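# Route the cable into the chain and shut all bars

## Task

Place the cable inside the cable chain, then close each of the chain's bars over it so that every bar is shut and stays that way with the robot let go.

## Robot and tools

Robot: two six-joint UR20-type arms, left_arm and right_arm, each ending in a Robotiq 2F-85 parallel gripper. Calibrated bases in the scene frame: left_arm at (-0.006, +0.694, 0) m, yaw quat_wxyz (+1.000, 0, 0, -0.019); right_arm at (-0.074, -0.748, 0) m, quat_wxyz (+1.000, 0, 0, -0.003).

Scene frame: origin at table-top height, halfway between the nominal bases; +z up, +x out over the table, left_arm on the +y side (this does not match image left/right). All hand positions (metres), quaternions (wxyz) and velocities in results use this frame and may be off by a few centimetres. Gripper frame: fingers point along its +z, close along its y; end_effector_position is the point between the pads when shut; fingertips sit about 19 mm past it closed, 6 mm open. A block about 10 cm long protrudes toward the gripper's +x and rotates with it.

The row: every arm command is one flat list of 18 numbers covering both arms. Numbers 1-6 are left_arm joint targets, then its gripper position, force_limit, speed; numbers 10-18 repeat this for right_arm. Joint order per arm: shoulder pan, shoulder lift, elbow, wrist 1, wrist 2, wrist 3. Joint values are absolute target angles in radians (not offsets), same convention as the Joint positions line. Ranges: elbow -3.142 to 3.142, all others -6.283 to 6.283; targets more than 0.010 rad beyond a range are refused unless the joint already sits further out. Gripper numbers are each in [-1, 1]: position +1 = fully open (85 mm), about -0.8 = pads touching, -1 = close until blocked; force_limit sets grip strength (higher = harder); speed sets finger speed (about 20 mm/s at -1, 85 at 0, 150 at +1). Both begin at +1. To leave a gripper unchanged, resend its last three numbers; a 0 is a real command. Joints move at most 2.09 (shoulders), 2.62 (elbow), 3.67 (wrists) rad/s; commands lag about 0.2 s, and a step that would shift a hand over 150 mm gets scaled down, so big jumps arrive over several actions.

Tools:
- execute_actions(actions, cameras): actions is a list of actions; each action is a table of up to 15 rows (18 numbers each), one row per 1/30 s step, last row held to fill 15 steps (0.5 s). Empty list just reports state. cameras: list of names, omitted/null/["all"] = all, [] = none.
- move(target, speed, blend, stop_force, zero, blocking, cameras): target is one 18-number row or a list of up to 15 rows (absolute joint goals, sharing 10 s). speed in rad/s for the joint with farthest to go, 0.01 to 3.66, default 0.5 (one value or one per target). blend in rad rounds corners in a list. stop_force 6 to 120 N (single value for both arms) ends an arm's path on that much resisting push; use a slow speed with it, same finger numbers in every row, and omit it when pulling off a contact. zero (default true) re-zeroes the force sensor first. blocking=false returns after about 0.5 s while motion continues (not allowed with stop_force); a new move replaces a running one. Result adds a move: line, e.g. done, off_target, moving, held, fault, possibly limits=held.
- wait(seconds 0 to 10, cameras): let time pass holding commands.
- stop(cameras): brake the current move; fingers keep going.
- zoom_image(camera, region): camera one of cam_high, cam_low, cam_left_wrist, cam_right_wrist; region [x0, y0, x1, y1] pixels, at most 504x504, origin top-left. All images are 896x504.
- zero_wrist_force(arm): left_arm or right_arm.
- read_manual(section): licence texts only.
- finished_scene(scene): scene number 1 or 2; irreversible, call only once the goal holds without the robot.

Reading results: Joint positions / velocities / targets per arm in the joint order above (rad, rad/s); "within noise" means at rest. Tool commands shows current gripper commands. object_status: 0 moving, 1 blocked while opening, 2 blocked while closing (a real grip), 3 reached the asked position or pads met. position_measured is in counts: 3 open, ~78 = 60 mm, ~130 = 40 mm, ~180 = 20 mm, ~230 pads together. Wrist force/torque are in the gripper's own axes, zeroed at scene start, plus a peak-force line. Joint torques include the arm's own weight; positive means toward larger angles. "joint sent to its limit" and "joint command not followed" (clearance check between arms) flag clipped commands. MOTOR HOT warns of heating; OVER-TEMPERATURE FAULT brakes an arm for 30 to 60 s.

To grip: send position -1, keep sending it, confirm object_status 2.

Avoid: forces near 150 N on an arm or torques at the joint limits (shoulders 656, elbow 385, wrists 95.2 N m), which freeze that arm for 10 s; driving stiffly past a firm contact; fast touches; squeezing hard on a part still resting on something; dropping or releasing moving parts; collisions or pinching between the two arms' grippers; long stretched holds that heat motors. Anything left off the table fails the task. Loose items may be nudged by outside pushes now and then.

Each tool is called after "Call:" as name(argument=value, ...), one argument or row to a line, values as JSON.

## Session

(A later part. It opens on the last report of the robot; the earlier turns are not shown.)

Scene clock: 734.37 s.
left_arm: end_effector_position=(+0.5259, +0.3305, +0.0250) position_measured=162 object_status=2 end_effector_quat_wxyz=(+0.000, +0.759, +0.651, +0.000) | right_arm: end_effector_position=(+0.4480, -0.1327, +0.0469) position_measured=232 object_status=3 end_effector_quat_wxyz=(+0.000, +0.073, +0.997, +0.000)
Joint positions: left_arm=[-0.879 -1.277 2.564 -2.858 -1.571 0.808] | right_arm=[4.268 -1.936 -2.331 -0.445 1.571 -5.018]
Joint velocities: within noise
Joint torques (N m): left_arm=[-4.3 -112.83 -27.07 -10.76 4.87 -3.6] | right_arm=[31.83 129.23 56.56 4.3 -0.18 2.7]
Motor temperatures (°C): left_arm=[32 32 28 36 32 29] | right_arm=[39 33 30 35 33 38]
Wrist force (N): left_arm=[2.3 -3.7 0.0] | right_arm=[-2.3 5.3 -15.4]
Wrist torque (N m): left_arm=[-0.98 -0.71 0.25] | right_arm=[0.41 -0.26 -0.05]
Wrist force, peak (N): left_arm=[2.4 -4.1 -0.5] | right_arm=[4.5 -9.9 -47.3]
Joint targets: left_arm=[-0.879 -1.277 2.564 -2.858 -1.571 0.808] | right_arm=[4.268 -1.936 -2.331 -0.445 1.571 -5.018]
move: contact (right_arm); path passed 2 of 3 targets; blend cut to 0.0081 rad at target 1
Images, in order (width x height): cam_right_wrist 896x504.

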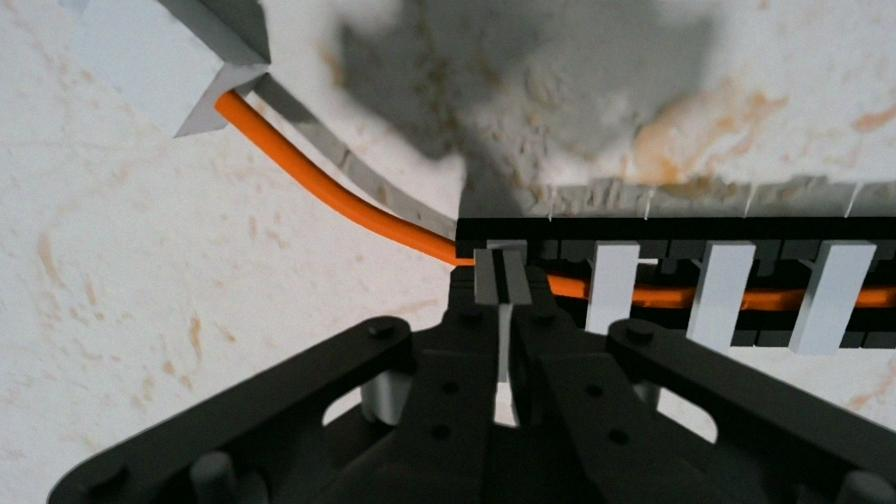

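Call:
move(
  target=[
    [-0.8787, -1.2769, 2.5644, -2.8583, -1.5708, 0.8077, -1, -1, -1, 4.2677, -1.8826, -2.3172, -0.5126, 1.5708, -5.0182, -1, -1, 0],
    [-0.8787, -1.2769, 2.5644, -2.8583, -1.5708, 0.8077, -1, -1, -1, 4.1852, -1.9138, -2.2622, -0.5364, 1.5708, -5.1007, -1, -1, 0],
    [-0.8787, -1.2769, 2.5644, -2.8583, -1.5708, 0.8077, -1, -1, -1, 4.2505, -2.0245, -2.0592, -0.6286, 1.5708, -5.0354, -1, -1, 0],
    [-0.8787, -1.2769, 2.5644, -2.8583, -1.5708, 0.8077, -1, -1, -1, 4.2611, -2.0777, -2.0245, -0.6102, 1.5708, -5.0248, -1, -1, 0],
  ],
  speed=[0.1, 0.25, 0.25, 0.2],
  blend=[0.01, 0.02, 0.01, 0],
  cameras=["cam_right_wrist"],
)

Call:
move(
  target=[
    [-0.8787, -1.2769, 2.5644, -2.8583, -1.5708, 0.8077, -1, -1, -1, 4.3168, -2.0576, -2.0646, -0.5901, 1.5708, -4.9691, -1, -1, 0],
    [-0.8787, -1.2769, 2.5644, -2.8583, -1.5708, 0.8077, -1, -1, -1, 4.3301, -2.0599, -2.0750, -0.5775, 1.5708, -4.9558, -1, -1, 0],
    [-0.8787, -1.2769, 2.5644, -2.8583, -1.5708, 0.8077, -1, -1, -1, 4.3301, -2.0640, -2.0760, -0.5724, 1.5708, -4.9558, -1, -1, 0],
  ],
  speed=[0.08, 0.03, 0.01],
  blend=[0.01, 0.002, 0],
  stop_force=20,
  cameras=["cam_right_wrist"],
)

Scene clock: 829.30 s.
left_arm: end_effector_position=(+0.5259, +0.3305, +0.0250) position_measured=162 object_status=2 end_effector_quat_wxyz=(+0.000, +0.759, +0.651, +0.000) | right_arm: end_effector_position=(+0.5468, +0.0560, +0.0561) position_measured=232 object_status=3 end_effector_quat_wxyz=(+0.000, +0.073, +0.997, +0.000)
Joint positions: left_arm=[-0.879 -1.277 2.564 -2.858 -1.571 0.808] | right_arm=[4.261 -2.077 -2.025 -0.61 1.571 -5.025]
Joint velocities: within noise
Joint torques (N m): left_arm=[-6.68 -112.44 -28.08 -11.46 4.67 -3.02] | right_arm=[39.35 141.2 83.26 13.15 -0.16 1.67]
Motor temperatures (°C): left_arm=[32 32 28 36 32 29] | right_arm=[39 33 30 35 33 38]
Wrist force (N): left_arm=[2.2 -4.0 0.0] | right_arm=[-0.2 1.2 -0.3]
Wrist torque (N m): left_arm=[-1.05 -0.71 0.26] | right_arm=[0.43 -0.11 -0.09]
Wrist force, peak (N): left_arm=[2.2 -4.2 -0.1] | right_arm=[-2.8 5.1 -15.8]
Joint targets: left_arm=[-0.879 -1.277 2.564 -2.858 -1.571 0.808] | right_arm=[4.261 -2.078 -2.025 -0.610 1.571 -5.025]
move: done
Images, in order (width x height): cam_right_wrist 896x504.

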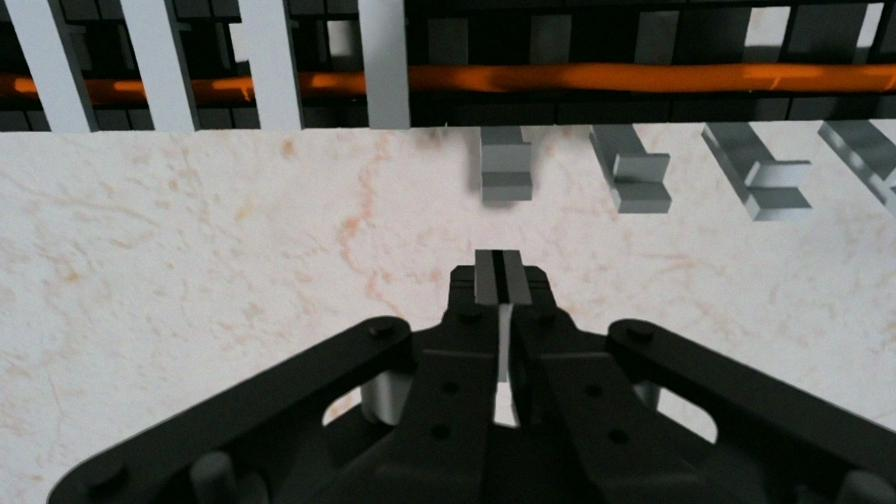

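Scene clock: 831.83 s.
left_arm: end_effector_position=(+0.5259, +0.3305, +0.0250) position_measured=162 object_status=2 end_effector_quat_wxyz=(+0.000, +0.759, +0.651, +0.000) | right_arm: end_effector_position=(+0.4773, +0.0662, +0.0473) position_measured=232 object_status=3 end_effector_quat_wxyz=(+0.000, +0.073, +0.997, +0.000)
Joint positions: left_arm=[-0.879 -1.277 2.564 -2.858 -1.571 0.808] | right_arm=[4.33 -2.063 -2.076 -0.574 1.571 -4.956]
Joint velocities: within noise
Joint torques (N m): left_arm=[-7.97 -112.15 -27.9 -11.32 4.46 -3.31] | right_arm=[31.66 154.62 58.3 2.18 -0.45 1.38]
Motor temperatures (°C): left_arm=[32 32 28 36 32 29] | right_arm=[39 33 30 35 33 38]
Wrist force (N): left_arm=[2.5 -3.6 -0.3] | right_arm=[-3.6 6.8 -25.9]
Wrist torque (N m): left_arm=[-0.97 -0.72 0.25] | right_arm=[0.41 -0.28 -0.13]
Wrist force, peak (N): left_arm=[2.3 -4.2 -0.5] | right_arm=[4.6 -12.8 -59.3]
Joint targets: left_arm=[-0.879 -1.277 2.564 -2.858 -1.571 0.808] | right_arm=[4.330 -2.063 -2.076 -0.574 1.571 -4.956]
move: contact (right_arm); path passed 2 of 3 targets; blend cut to 0.0067 rad at target 1
Images, in order (width x height): cam_right_wrist 896x504.

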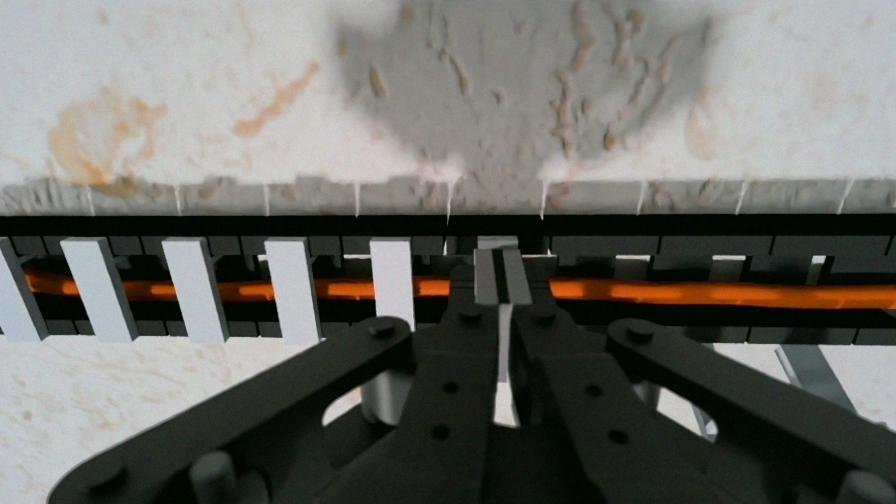

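Call:
move(
  target=[
    [-0.8787, -1.2769, 2.5644, -2.8583, -1.5708, 0.8077, -1, -1, -1, 4.3301, -2.0218, -2.0644, -0.6263, 1.5708, -4.9558, -1, -1, 0],
    [-0.8787, -1.2769, 2.5644, -2.8583, -1.5708, 0.8077, -1, -1, -1, 4.2611, -2.0473, -2.0158, -0.6493, 1.5708, -5.0248, -1, -1, 0],
    [-0.8787, -1.2769, 2.5644, -2.8583, -1.5708, 0.8077, -1, -1, -1, 4.2712, -2.1001, -1.9799, -0.6324, 1.5708, -5.0147, -1, -1, 0],
  ],
  speed=[0.1, 0.25, 0.2],
  blend=[0.01, 0.01, 0],
  cameras=[],
)

Call:
move(
  target=[
    [-0.8787, -1.2769, 2.5644, -2.8583, -1.5708, 0.8077, -1, -1, -1, 4.3254, -2.0802, -2.0193, -0.6129, 1.5708, -4.9605, -1, -1, 0],
    [-0.8787, -1.2769, 2.5644, -2.8583, -1.5708, 0.8077, -1, -1, -1, 4.3384, -2.0825, -2.0295, -0.6004, 1.5708, -4.9475, -1, -1, 0],
    [-0.8787, -1.2769, 2.5644, -2.8583, -1.5708, 0.8077, -1, -1, -1, 4.3384, -2.0864, -2.0305, -0.5955, 1.5708, -4.9475, -1, -1, 0],
  ],
  speed=[0.08, 0.03, 0.01],
  blend=[0.01, 0.002, 0],
  stop_force=18,
  cameras=["cam_right_wrist"],
)

Call:
move(
  target=[
    [-0.8787, -1.2769, 2.5644, -2.8583, -1.5708, 0.8077, -1, -1, -1, 4.3384, -2.0457, -2.0191, -0.6476, 1.5708, -4.9475, -1, -1, 0],
    [-0.8787, -1.2769, 2.5644, -2.8583, -1.5708, 0.8077, -1, -1, -1, 4.2712, -2.0709, -1.9713, -0.6702, 1.5708, -5.0147, -1, -1, 0],
    [-0.8787, -1.2769, 2.5644, -2.8583, -1.5708, 0.8077, -1, -1, -1, 4.2807, -2.1225, -1.9344, -0.6555, 1.5708, -5.0052, -1, -1, 0],
  ],
  speed=[0.1, 0.25, 0.2],
  blend=[0.01, 0.01, 0],
  cameras=["cam_right_wrist"],
)

Call:
move(
  target=[
    [-0.8787, -1.2769, 2.5644, -2.8583, -1.5708, 0.8077, -1, -1, -1, 4.3335, -2.1033, -1.9733, -0.6358, 1.5708, -4.9524, -1, -1, 0],
    [-0.8787, -1.2769, 2.5644, -2.8583, -1.5708, 0.8077, -1, -1, -1, 4.3459, -2.1052, -1.9833, -0.6239, 1.5708, -4.9400, -1, -1, 0],
    [-0.8787, -1.2769, 2.5644, -2.8583, -1.5708, 0.8077, -1, -1, -1, 4.3459, -2.1091, -1.9842, -0.6191, 1.5708, -4.9400, -1, -1, 0],
  ],
  speed=[0.08, 0.03, 0.01],
  blend=[0.01, 0.002, 0],
  stop_force=18,
  cameras=["cam_right_wrist"],
)

Scene clock: 855.33 s.
left_arm: end_effector_position=(+0.5259, +0.3305, +0.0250) position_measured=162 object_status=2 end_effector_quat_wxyz=(+0.000, +0.759, +0.651, +0.000) | right_arm: end_effector_position=(+0.5516, +0.0892, +0.0560) position_measured=232 object_status=3 end_effector_quat_wxyz=(+0.000, +0.073, +0.997, +0.000)
Joint positions: left_arm=[-0.879 -1.277 2.564 -2.858 -1.571 0.808] | right_arm=[4.271 -2.1 -1.98 -0.632 1.571 -5.015]
Joint velocities: within noise
Joint torques (N m): left_arm=[-2.41 -114.31 -28.69 -11.84 4.27 -2.74] | right_arm=[41.66 146.9 89.94 12.68 -0.54 2.84]
Motor temperatures (°C): left_arm=[32 32 28 36 32 29] | right_arm=[39 33 30 35 33 38]
Wrist force (N): left_arm=[2.5 -3.8 0.0] | right_arm=[-0.1 1.5 0.0]
Wrist torque (N m): left_arm=[-1.00 -0.73 0.25] | right_arm=[0.52 -0.16 -0.09]
Wrist force, peak (N): left_arm=[2.6 -4.0 -0.1] | right_arm=[-3.6 6.1 -25.3]
Joint targets: left_arm=[-0.879 -1.277 2.564 -2.858 -1.571 0.808] | right_arm=[4.271 -2.100 -1.980 -0.632 1.571 -5.015]
move: done
No camera images: "cameras" was empty.

Scene clock: 857.77 s.
left_arm: end_effector_position=(+0.5259, +0.3305, +0.0250) position_measured=162 object_status=2 end_effector_quat_wxyz=(+0.000, +0.759, +0.651, +0.000) | right_arm: end_effector_position=(+0.4820, +0.0995, +0.0473) position_measured=232 object_status=3 end_effector_quat_wxyz=(+0.000, +0.073, +0.997, +0.000)
Joint positions: left_arm=[-0.879 -1.277 2.564 -2.858 -1.571 0.808] | right_arm=[4.338 -2.085 -2.03 -0.597 1.571 -4.948]
Joint velocities: within noise
Joint torques (N m): left_arm=[-5.42 -112.39 -28.03 -11.67 4.44 -2.72] | right_arm=[30.26 157.24 58.83 1.1 -0.27 1.62]
Motor temperatures (°C): left_arm=[32 32 28 36 32 29] | right_arm=[39 33 30 35 33 38]
Wrist force (N): left_arm=[2.4 -4.1 -0.5] | right_arm=[-2.7 6.2 -29.6]
Wrist torque (N m): left_arm=[-1.07 -0.70 0.25] | right_arm=[0.44 -0.48 -0.10]
Wrist force, peak (N): left_arm=[2.4 -4.1 -0.5] | right_arm=[3.8 -12.7 -60.1]
Joint targets: left_arm=[-0.879 -1.277 2.564 -2.858 -1.571 0.808] | right_arm=[4.338 -2.085 -2.030 -0.597 1.571 -4.948]
move: contact (right_arm); path passed 2 of 3 targets; blend cut to 0.0065 rad at target 1
Images, in order (width x height): cam_right_wrist 896x504.

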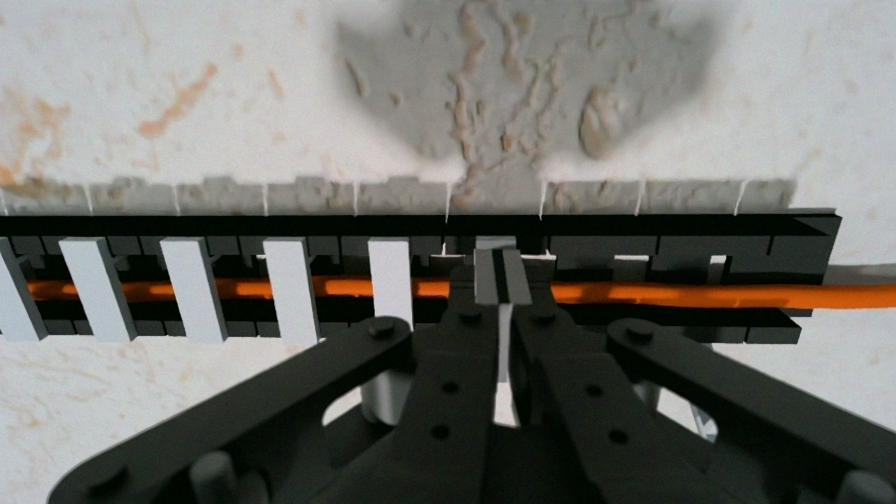

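Scene clock: 859.27 s.
left_arm: end_effector_position=(+0.5259, +0.3305, +0.0250) position_measured=162 object_status=2 end_effector_quat_wxyz=(+0.000, +0.759, +0.651, +0.000) | right_arm: end_effector_position=(+0.5564, +0.1223, +0.0562) position_measured=232 object_status=3 end_effector_quat_wxyz=(+0.000, +0.073, +0.997, +0.000)
Joint positions: left_arm=[-0.879 -1.277 2.564 -2.858 -1.571 0.808] | right_arm=[4.281 -2.122 -1.935 -0.656 1.571 -5.005]
Joint velocities: within noise
Joint torques (N m): left_arm=[-6.51 -110.74 -29.14 -11.78 4.87 -2.52] | right_arm=[41.28 163.63 82.87 12.96 -0.72 2.48]
Motor temperatures (°C): left_arm=[32 32 28 36 32 29] | right_arm=[39 33 30 35 33 38]
Wrist force (N): left_arm=[2.0 -3.8 -0.3] | right_arm=[-0.2 2.0 -1.3]
Wrist torque (N m): left_arm=[-0.99 -0.65 0.25] | right_arm=[0.62 -0.18 -0.09]
Wrist force, peak (N): left_arm=[1.9 -4.5 0.5] | right_arm=[-3.5 6.0 -30.3]
Joint targets: left_arm=[-0.879 -1.277 2.564 -2.858 -1.571 0.808] | right_arm=[4.281 -2.122 -1.934 -0.655 1.571 -5.005]
move: done
Images, in order (width x height): cam_right_wrist 896x504.

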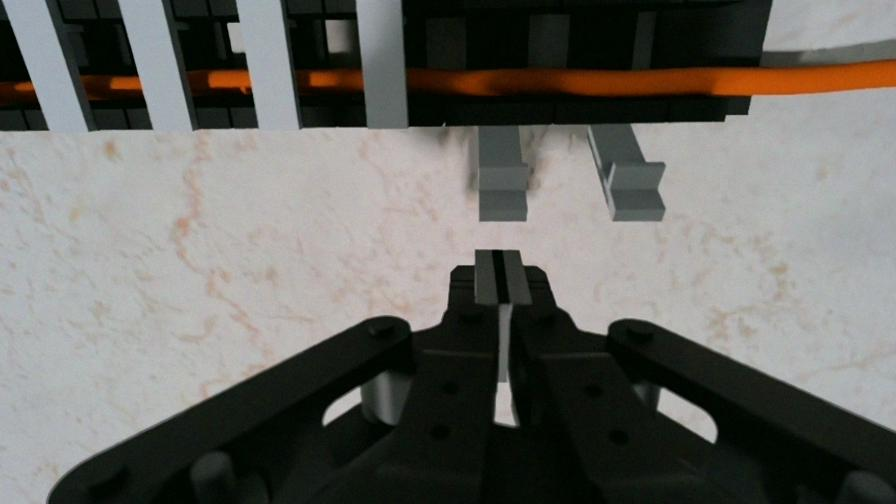

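Scene clock: 861.67 s.
left_arm: end_effector_position=(+0.5259, +0.3305, +0.0250) position_measured=162 object_status=2 end_effector_quat_wxyz=(+0.000, +0.759, +0.651, +0.000) | right_arm: end_effector_position=(+0.4870, +0.1326, +0.0474) position_measured=232 object_status=3 end_effector_quat_wxyz=(+0.000, +0.073, +0.997, +0.000)
Joint positions: left_arm=[-0.879 -1.277 2.564 -2.858 -1.571 0.808] | right_arm=[4.346 -2.108 -1.984 -0.621 1.571 -4.94]
Joint velocities: within noise
Joint torques (N m): left_arm=[-3.7 -115.64 -29.08 -11.9 4.56 -2.12] | right_arm=[27.75 167.4 62.21 1.59 -0.42 1.64]
Motor temperatures (°C): left_arm=[32 32 28 36 32 29] | right_arm=[39 33 30 35 33 38]
Wrist force (N): left_arm=[2.0 -3.8 0.1] | right_arm=[-2.9 7.5 -26.5]
Wrist torque (N m): left_arm=[-1.01 -0.63 0.25] | right_arm=[0.57 -0.46 -0.11]
Wrist force, peak (N): left_arm=[2.3 -4.3 -0.5] | right_arm=[3.8 -11.9 -58.6]
Joint targets: left_arm=[-0.879 -1.277 2.564 -2.858 -1.571 0.808] | right_arm=[4.346 -2.108 -1.984 -0.621 1.571 -4.940]
move: contact (right_arm); path passed 2 of 3 targets; blend cut to 0.0062 rad at target 1
Images, in order (width x height): cam_right_wrist 896x504.

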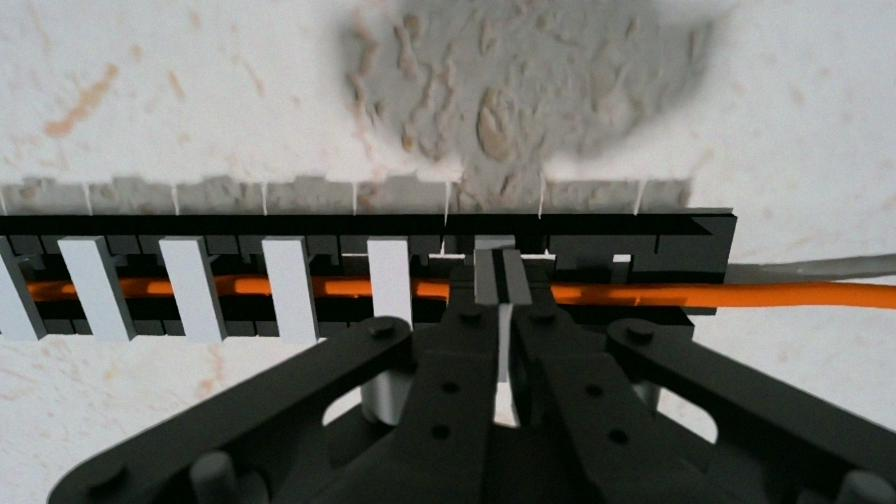

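Call:
move(
  target=[
    [-0.8787, -1.2769, 2.5644, -2.8583, -1.5708, 0.8077, -1, -1, -1, 4.3459, -2.0700, -1.9731, -0.6693, 1.5708, -4.9400, -1, -1, 0],
    [-0.8787, -1.2769, 2.5644, -2.8583, -1.5708, 0.8077, -1, -1, -1, 4.2807, -2.0945, -1.9260, -0.6920, 1.5708, -5.0052, -1, -1, 0],
    [-0.8787, -1.2769, 2.5644, -2.8583, -1.5708, 0.8077, -1, -1, -1, 4.2895, -2.1456, -1.8877, -0.6791, 1.5708, -4.9964, -1, -1, 0],
  ],
  speed=[0.1, 0.25, 0.2],
  blend=[0.01, 0.01, 0],
  cameras=["cam_right_wrist"],
)

Call:
move(
  target=[
    [-0.8787, -1.2769, 2.5644, -2.8583, -1.5708, 0.8077, -1, -1, -1, 4.3408, -2.1266, -1.9261, -0.6597, 1.5708, -4.9451, -1, -1, 0],
    [-0.8787, -1.2769, 2.5644, -2.8583, -1.5708, 0.8077, -1, -1, -1, 4.3530, -2.1284, -1.9360, -0.6480, 1.5708, -4.9329, -1, -1, 0],
    [-0.8787, -1.2769, 2.5644, -2.8583, -1.5708, 0.8077, -1, -1, -1, 4.3530, -2.1321, -1.9369, -0.6434, 1.5708, -4.9329, -1, -1, 0],
  ],
  speed=[0.08, 0.03, 0.01],
  blend=[0.01, 0.002, 0],
  stop_force=18,
  cameras=["cam_right_wrist"],
)

Scene clock: 879.83 s.
left_arm: end_effector_position=(+0.5259, +0.3305, +0.0250) position_measured=162 object_status=2 end_effector_quat_wxyz=(+0.000, +0.759, +0.651, +0.000) | right_arm: end_effector_position=(+0.5613, +0.1554, +0.0562) position_measured=232 object_status=3 end_effector_quat_wxyz=(+0.000, +0.073, +0.997, +0.000)
Joint positions: left_arm=[-0.879 -1.277 2.564 -2.858 -1.571 0.808] | right_arm=[4.289 -2.145 -1.888 -0.679 1.571 -4.996]
Joint velocities: within noise
Joint torques (N m): left_arm=[-4.46 -112.41 -30.19 -12.36 4.7 -2.08] | right_arm=[37.97 160.52 90.5 12.31 -0.69 2.83]
Motor temperatures (°C): left_arm=[32 32 28 36 32 29] | right_arm=[39 33 30 35 33 38]
Wrist force (N): left_arm=[2.3 -3.7 -0.2] | right_arm=[0.2 2.4 -1.7]
Wrist torque (N m): left_arm=[-0.98 -0.69 0.25] | right_arm=[0.69 -0.23 -0.11]
Wrist force, peak (N): left_arm=[2.8 -3.9 -0.2] | right_arm=[-2.0 7.5 -26.8]
Joint targets: left_arm=[-0.879 -1.277 2.564 -2.858 -1.571 0.808] | right_arm=[4.290 -2.146 -1.888 -0.679 1.571 -4.996]
move: done
Images, in order (width x height): cam_right_wrist 896x504.

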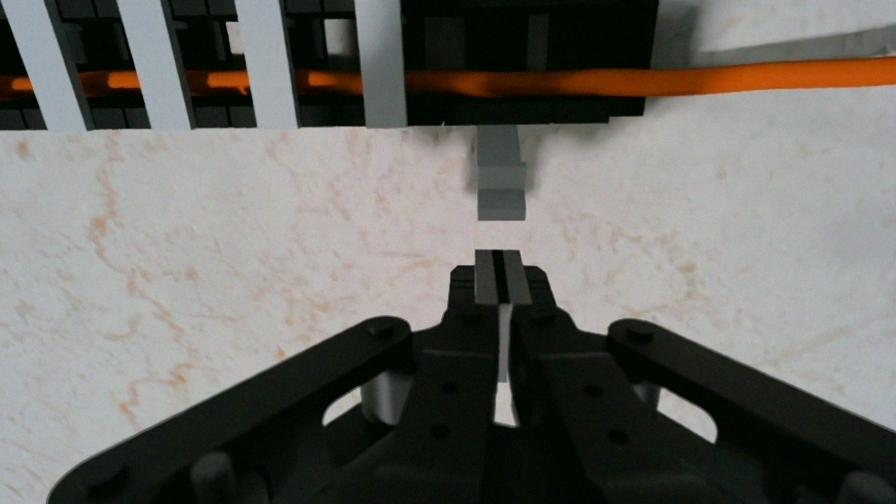

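Scene clock: 882.20 s.
left_arm: end_effector_position=(+0.5259, +0.3305, +0.0250) position_measured=162 object_status=2 end_effector_quat_wxyz=(+0.000, +0.759, +0.651, +0.000) | right_arm: end_effector_position=(+0.4919, +0.1657, +0.0475) position_measured=232 object_status=3 end_effector_quat_wxyz=(+0.000, +0.073, +0.997, +0.000)
Joint positions: left_arm=[-0.879 -1.277 2.564 -2.858 -1.571 0.808] | right_arm=[4.353 -2.131 -1.937 -0.645 1.571 -4.933]
Joint velocities: within noise
Joint torques (N m): left_arm=[-4.72 -114.27 -28.63 -12.42 4.5 -1.72] | right_arm=[31.79 167.64 61.28 1.01 -0.95 0.73]
Motor temperatures (°C): left_arm=[32 32 28 36 32 29] | right_arm=[39 33 30 35 33 38]
Wrist force (N): left_arm=[2.2 -3.5 0.3] | right_arm=[-2.5 6.5 -30.9]
Wrist torque (N m): left_arm=[-0.95 -0.66 0.26] | right_arm=[0.52 -0.55 -0.10]
Wrist force, peak (N): left_arm=[2.4 -4.3 -0.1] | right_arm=[3.9 -12.3 -60.8]
Joint targets: left_arm=[-0.879 -1.277 2.564 -2.858 -1.571 0.808] | right_arm=[4.353 -2.131 -1.937 -0.645 1.571 -4.933]
move: contact (right_arm); path passed 2 of 3 targets; blend cut to 0.0061 rad at target 1
Images, in order (width x height): cam_right_wrist 896x504.

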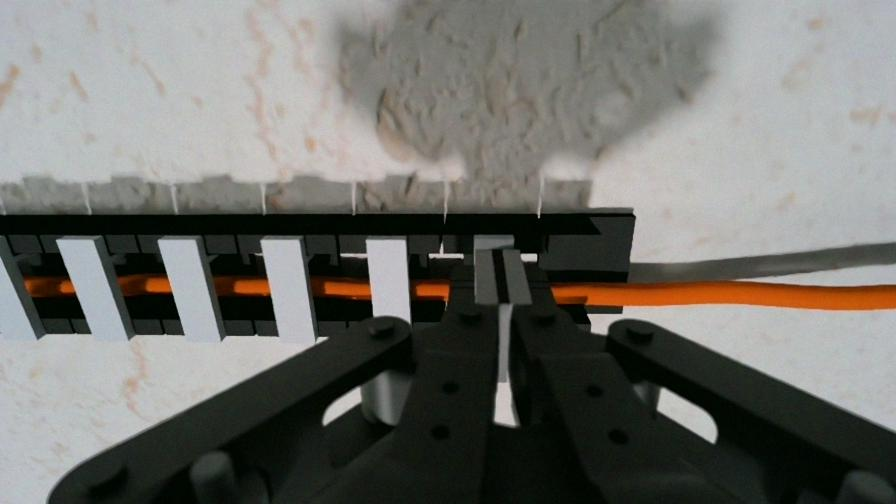

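Call:
move(
  target=[
    [-0.8787, -1.2769, 2.5644, -2.8583, -1.5708, 0.8077, -1, -1, -1, 4.3530, -2.0944, -1.9260, -0.6920, 1.5708, -4.9329, -1, -1, 0],
    [-0.8787, -1.2769, 2.5644, -2.8583, -1.5708, 0.8077, -1, -1, -1, 4.2553, -1.8119, -1.9216, -0.9789, 1.5708, -5.0306, -1, -1, 0],
    [-0.8787, -1.2769, 2.5644, -2.8583, -1.5708, 0.8077, 0.26, -1, -1, 4.2553, -1.8119, -1.9216, -0.9789, 1.5708, -5.0306, -1, -1, 0],
    [-0.8787, -1.4035, 2.5350, -2.7023, -1.5708, 0.8077, 0.26, -1, -1, 4.2553, -1.8119, -1.9216, -0.9789, 1.5708, -5.0306, -1, -1, 0],
    [-0.8787, -1.5234, 2.4923, -2.5397, -1.5708, 0.8077, 0.26, -1, -1, 4.2553, -1.8119, -1.9216, -0.9789, 1.5708, -5.0306, -1, -1, 0],
  ],
  speed=[0.1, 0.4, 0.1, 0.12, 0.3],
  blend=[0.02, 0, 0, 0.02, 0],
  cameras=["cam_right_wrist", "cam_left_wrist", "cam_low", "cam_high"],
)

Call:
zoom_image(
  camera="cam_low",
  region=[366, 215, 430, 250],
)

Call:
zoom_image(
  camera="cam_low",
  region=[430, 215, 500, 253],
)

Call:
zoom_image(
  camera="cam_right_wrist",
  region=[200, 0, 480, 160],
)

Call:
zoom_image(
  camera="cam_right_wrist",
  region=[460, 0, 740, 160],
)

Scene clock: 913.17 s.
left_arm: end_effector_position=(+0.5259, +0.3305, +0.1599) position_measured=96 object_status=3 end_effector_quat_wxyz=(+0.000, +0.759, +0.651, +0.000) | right_arm: end_effector_position=(+0.5400, +0.0297, +0.3301) position_measured=232 object_status=3 end_effector_quat_wxyz=(+0.000, +0.073, +0.997, +0.000)
Joint positions: left_arm=[-0.879 -1.523 2.492 -2.54 -1.571 0.808] | right_arm=[4.255 -1.812 -1.922 -0.979 1.571 -5.031]
Joint velocities: within noise
Joint torques (N m): left_arm=[-7.04 -90.18 -74.52 -6.66 4.59 -1.76] | right_arm=[-24.77 151.34 101.78 11.79 -0.88 -3.47]
Motor temperatures (°C): left_arm=[32 32 28 36 32 29] | right_arm=[39 33 30 34 33 38]
Wrist force (N): left_arm=[1.7 -2.9 -1.4] | right_arm=[0.8 2.0 -1.3]
Wrist torque (N m): left_arm=[-0.84 -0.59 0.33] | right_arm=[0.60 -0.29 -0.14]
Wrist force, peak (N): left_arm=[2.6 -4.1 -0.1] | right_arm=[-2.2 6.4 -30.8]
Joint targets: left_arm=[-0.879 -1.523 2.492 -2.540 -1.571 0.808] | right_arm=[4.255 -1.812 -1.922 -0.979 1.571 -5.031]
move: done

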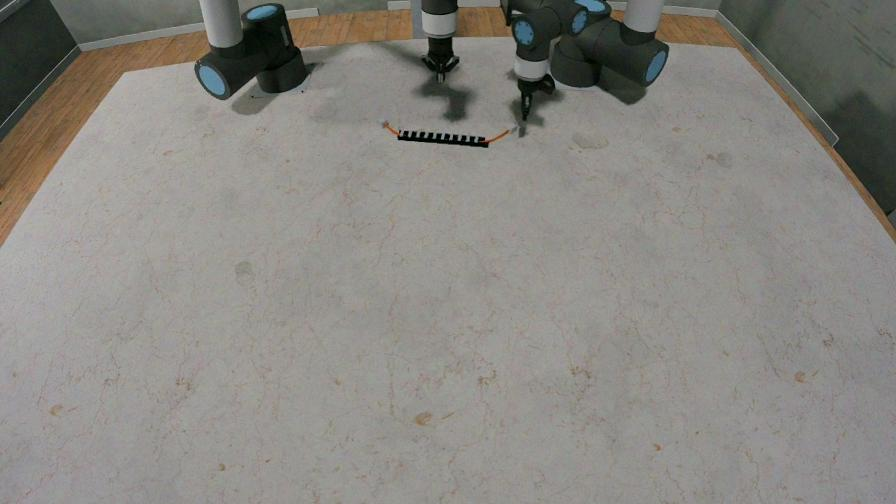

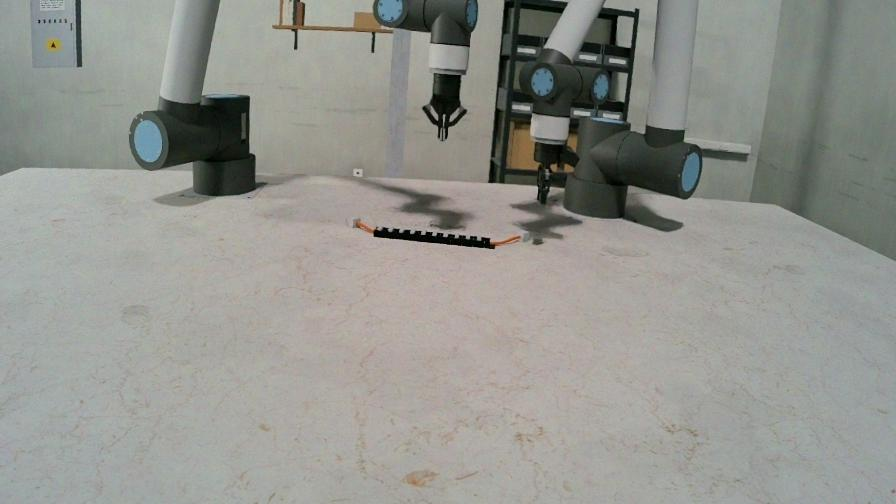

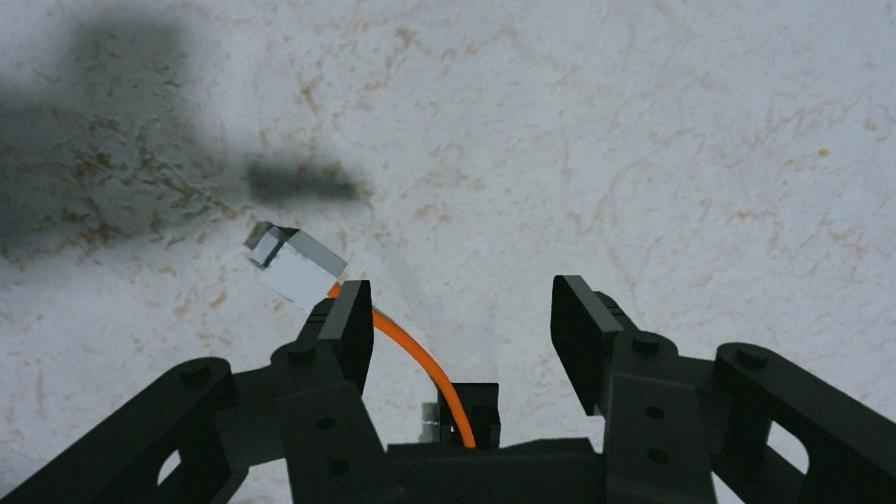

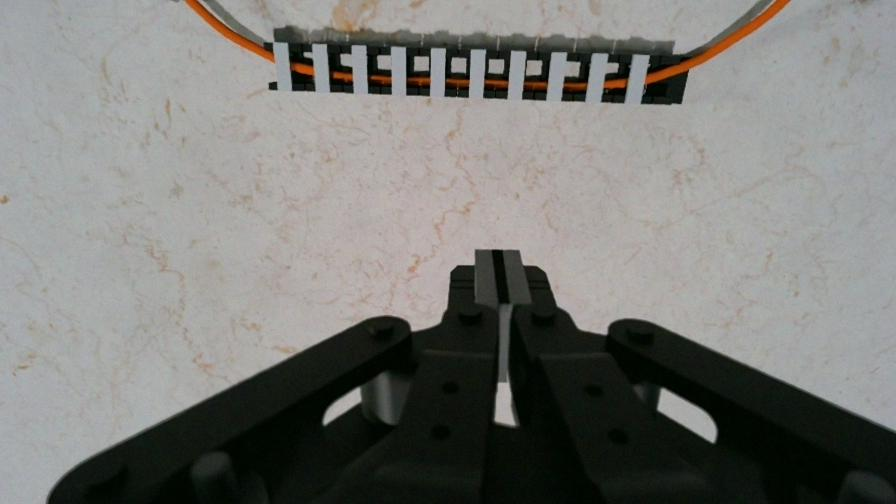

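Scaled by 7.875 from the camera's 896x504 image, which has a finer 1280x720 frame.

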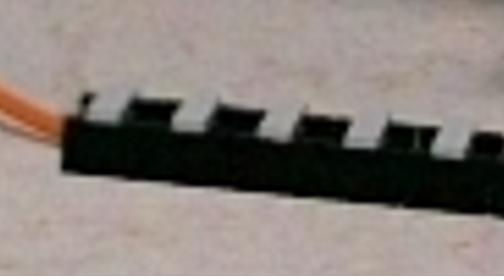

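Scaled by 7.200 from the camera's 896x504 image, which has a finer 1280x720 frame.

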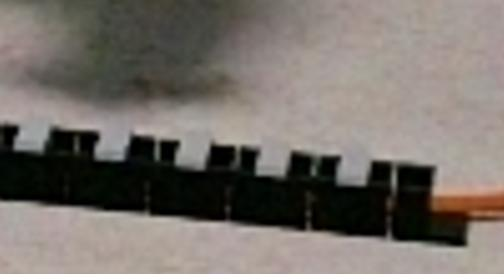

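Scaled by 1.800 from the camera's 896x504 image, which has a finer 1280x720 frame.

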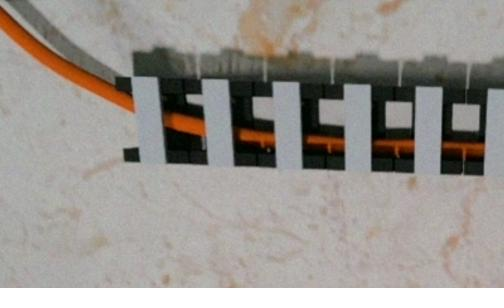

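Scaled by 1.800 from the camera's 896x504 image, which has a finer 1280x720 frame.

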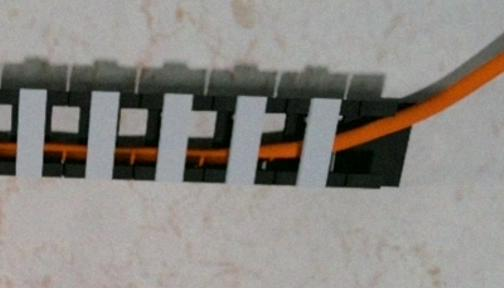

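Call:
zoom_image(
  camera="cam_right_wrist",
  region=[380, 30, 520, 110],
)

Call:
zoom_image(
  camera="cam_high",
  region=[385, 115, 505, 160],
)

Scaled by 3.600 from the camera's 896x504 image, which has a finer 1280x720 frame.

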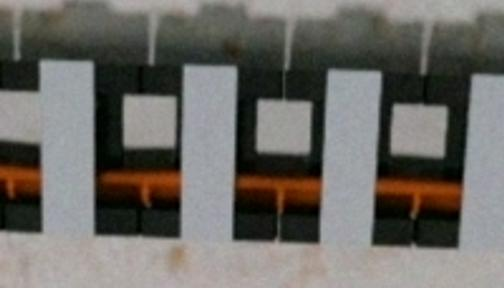

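Scaled by 4.200 from the camera's 896x504 image, which has a finer 1280x720 frame.

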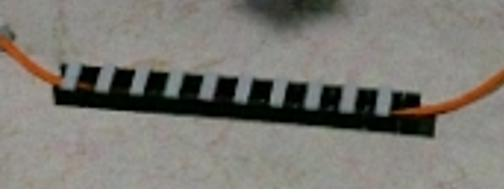

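Call:
finished_scene(
  scene=2,
)

The scene is finished: the task was done.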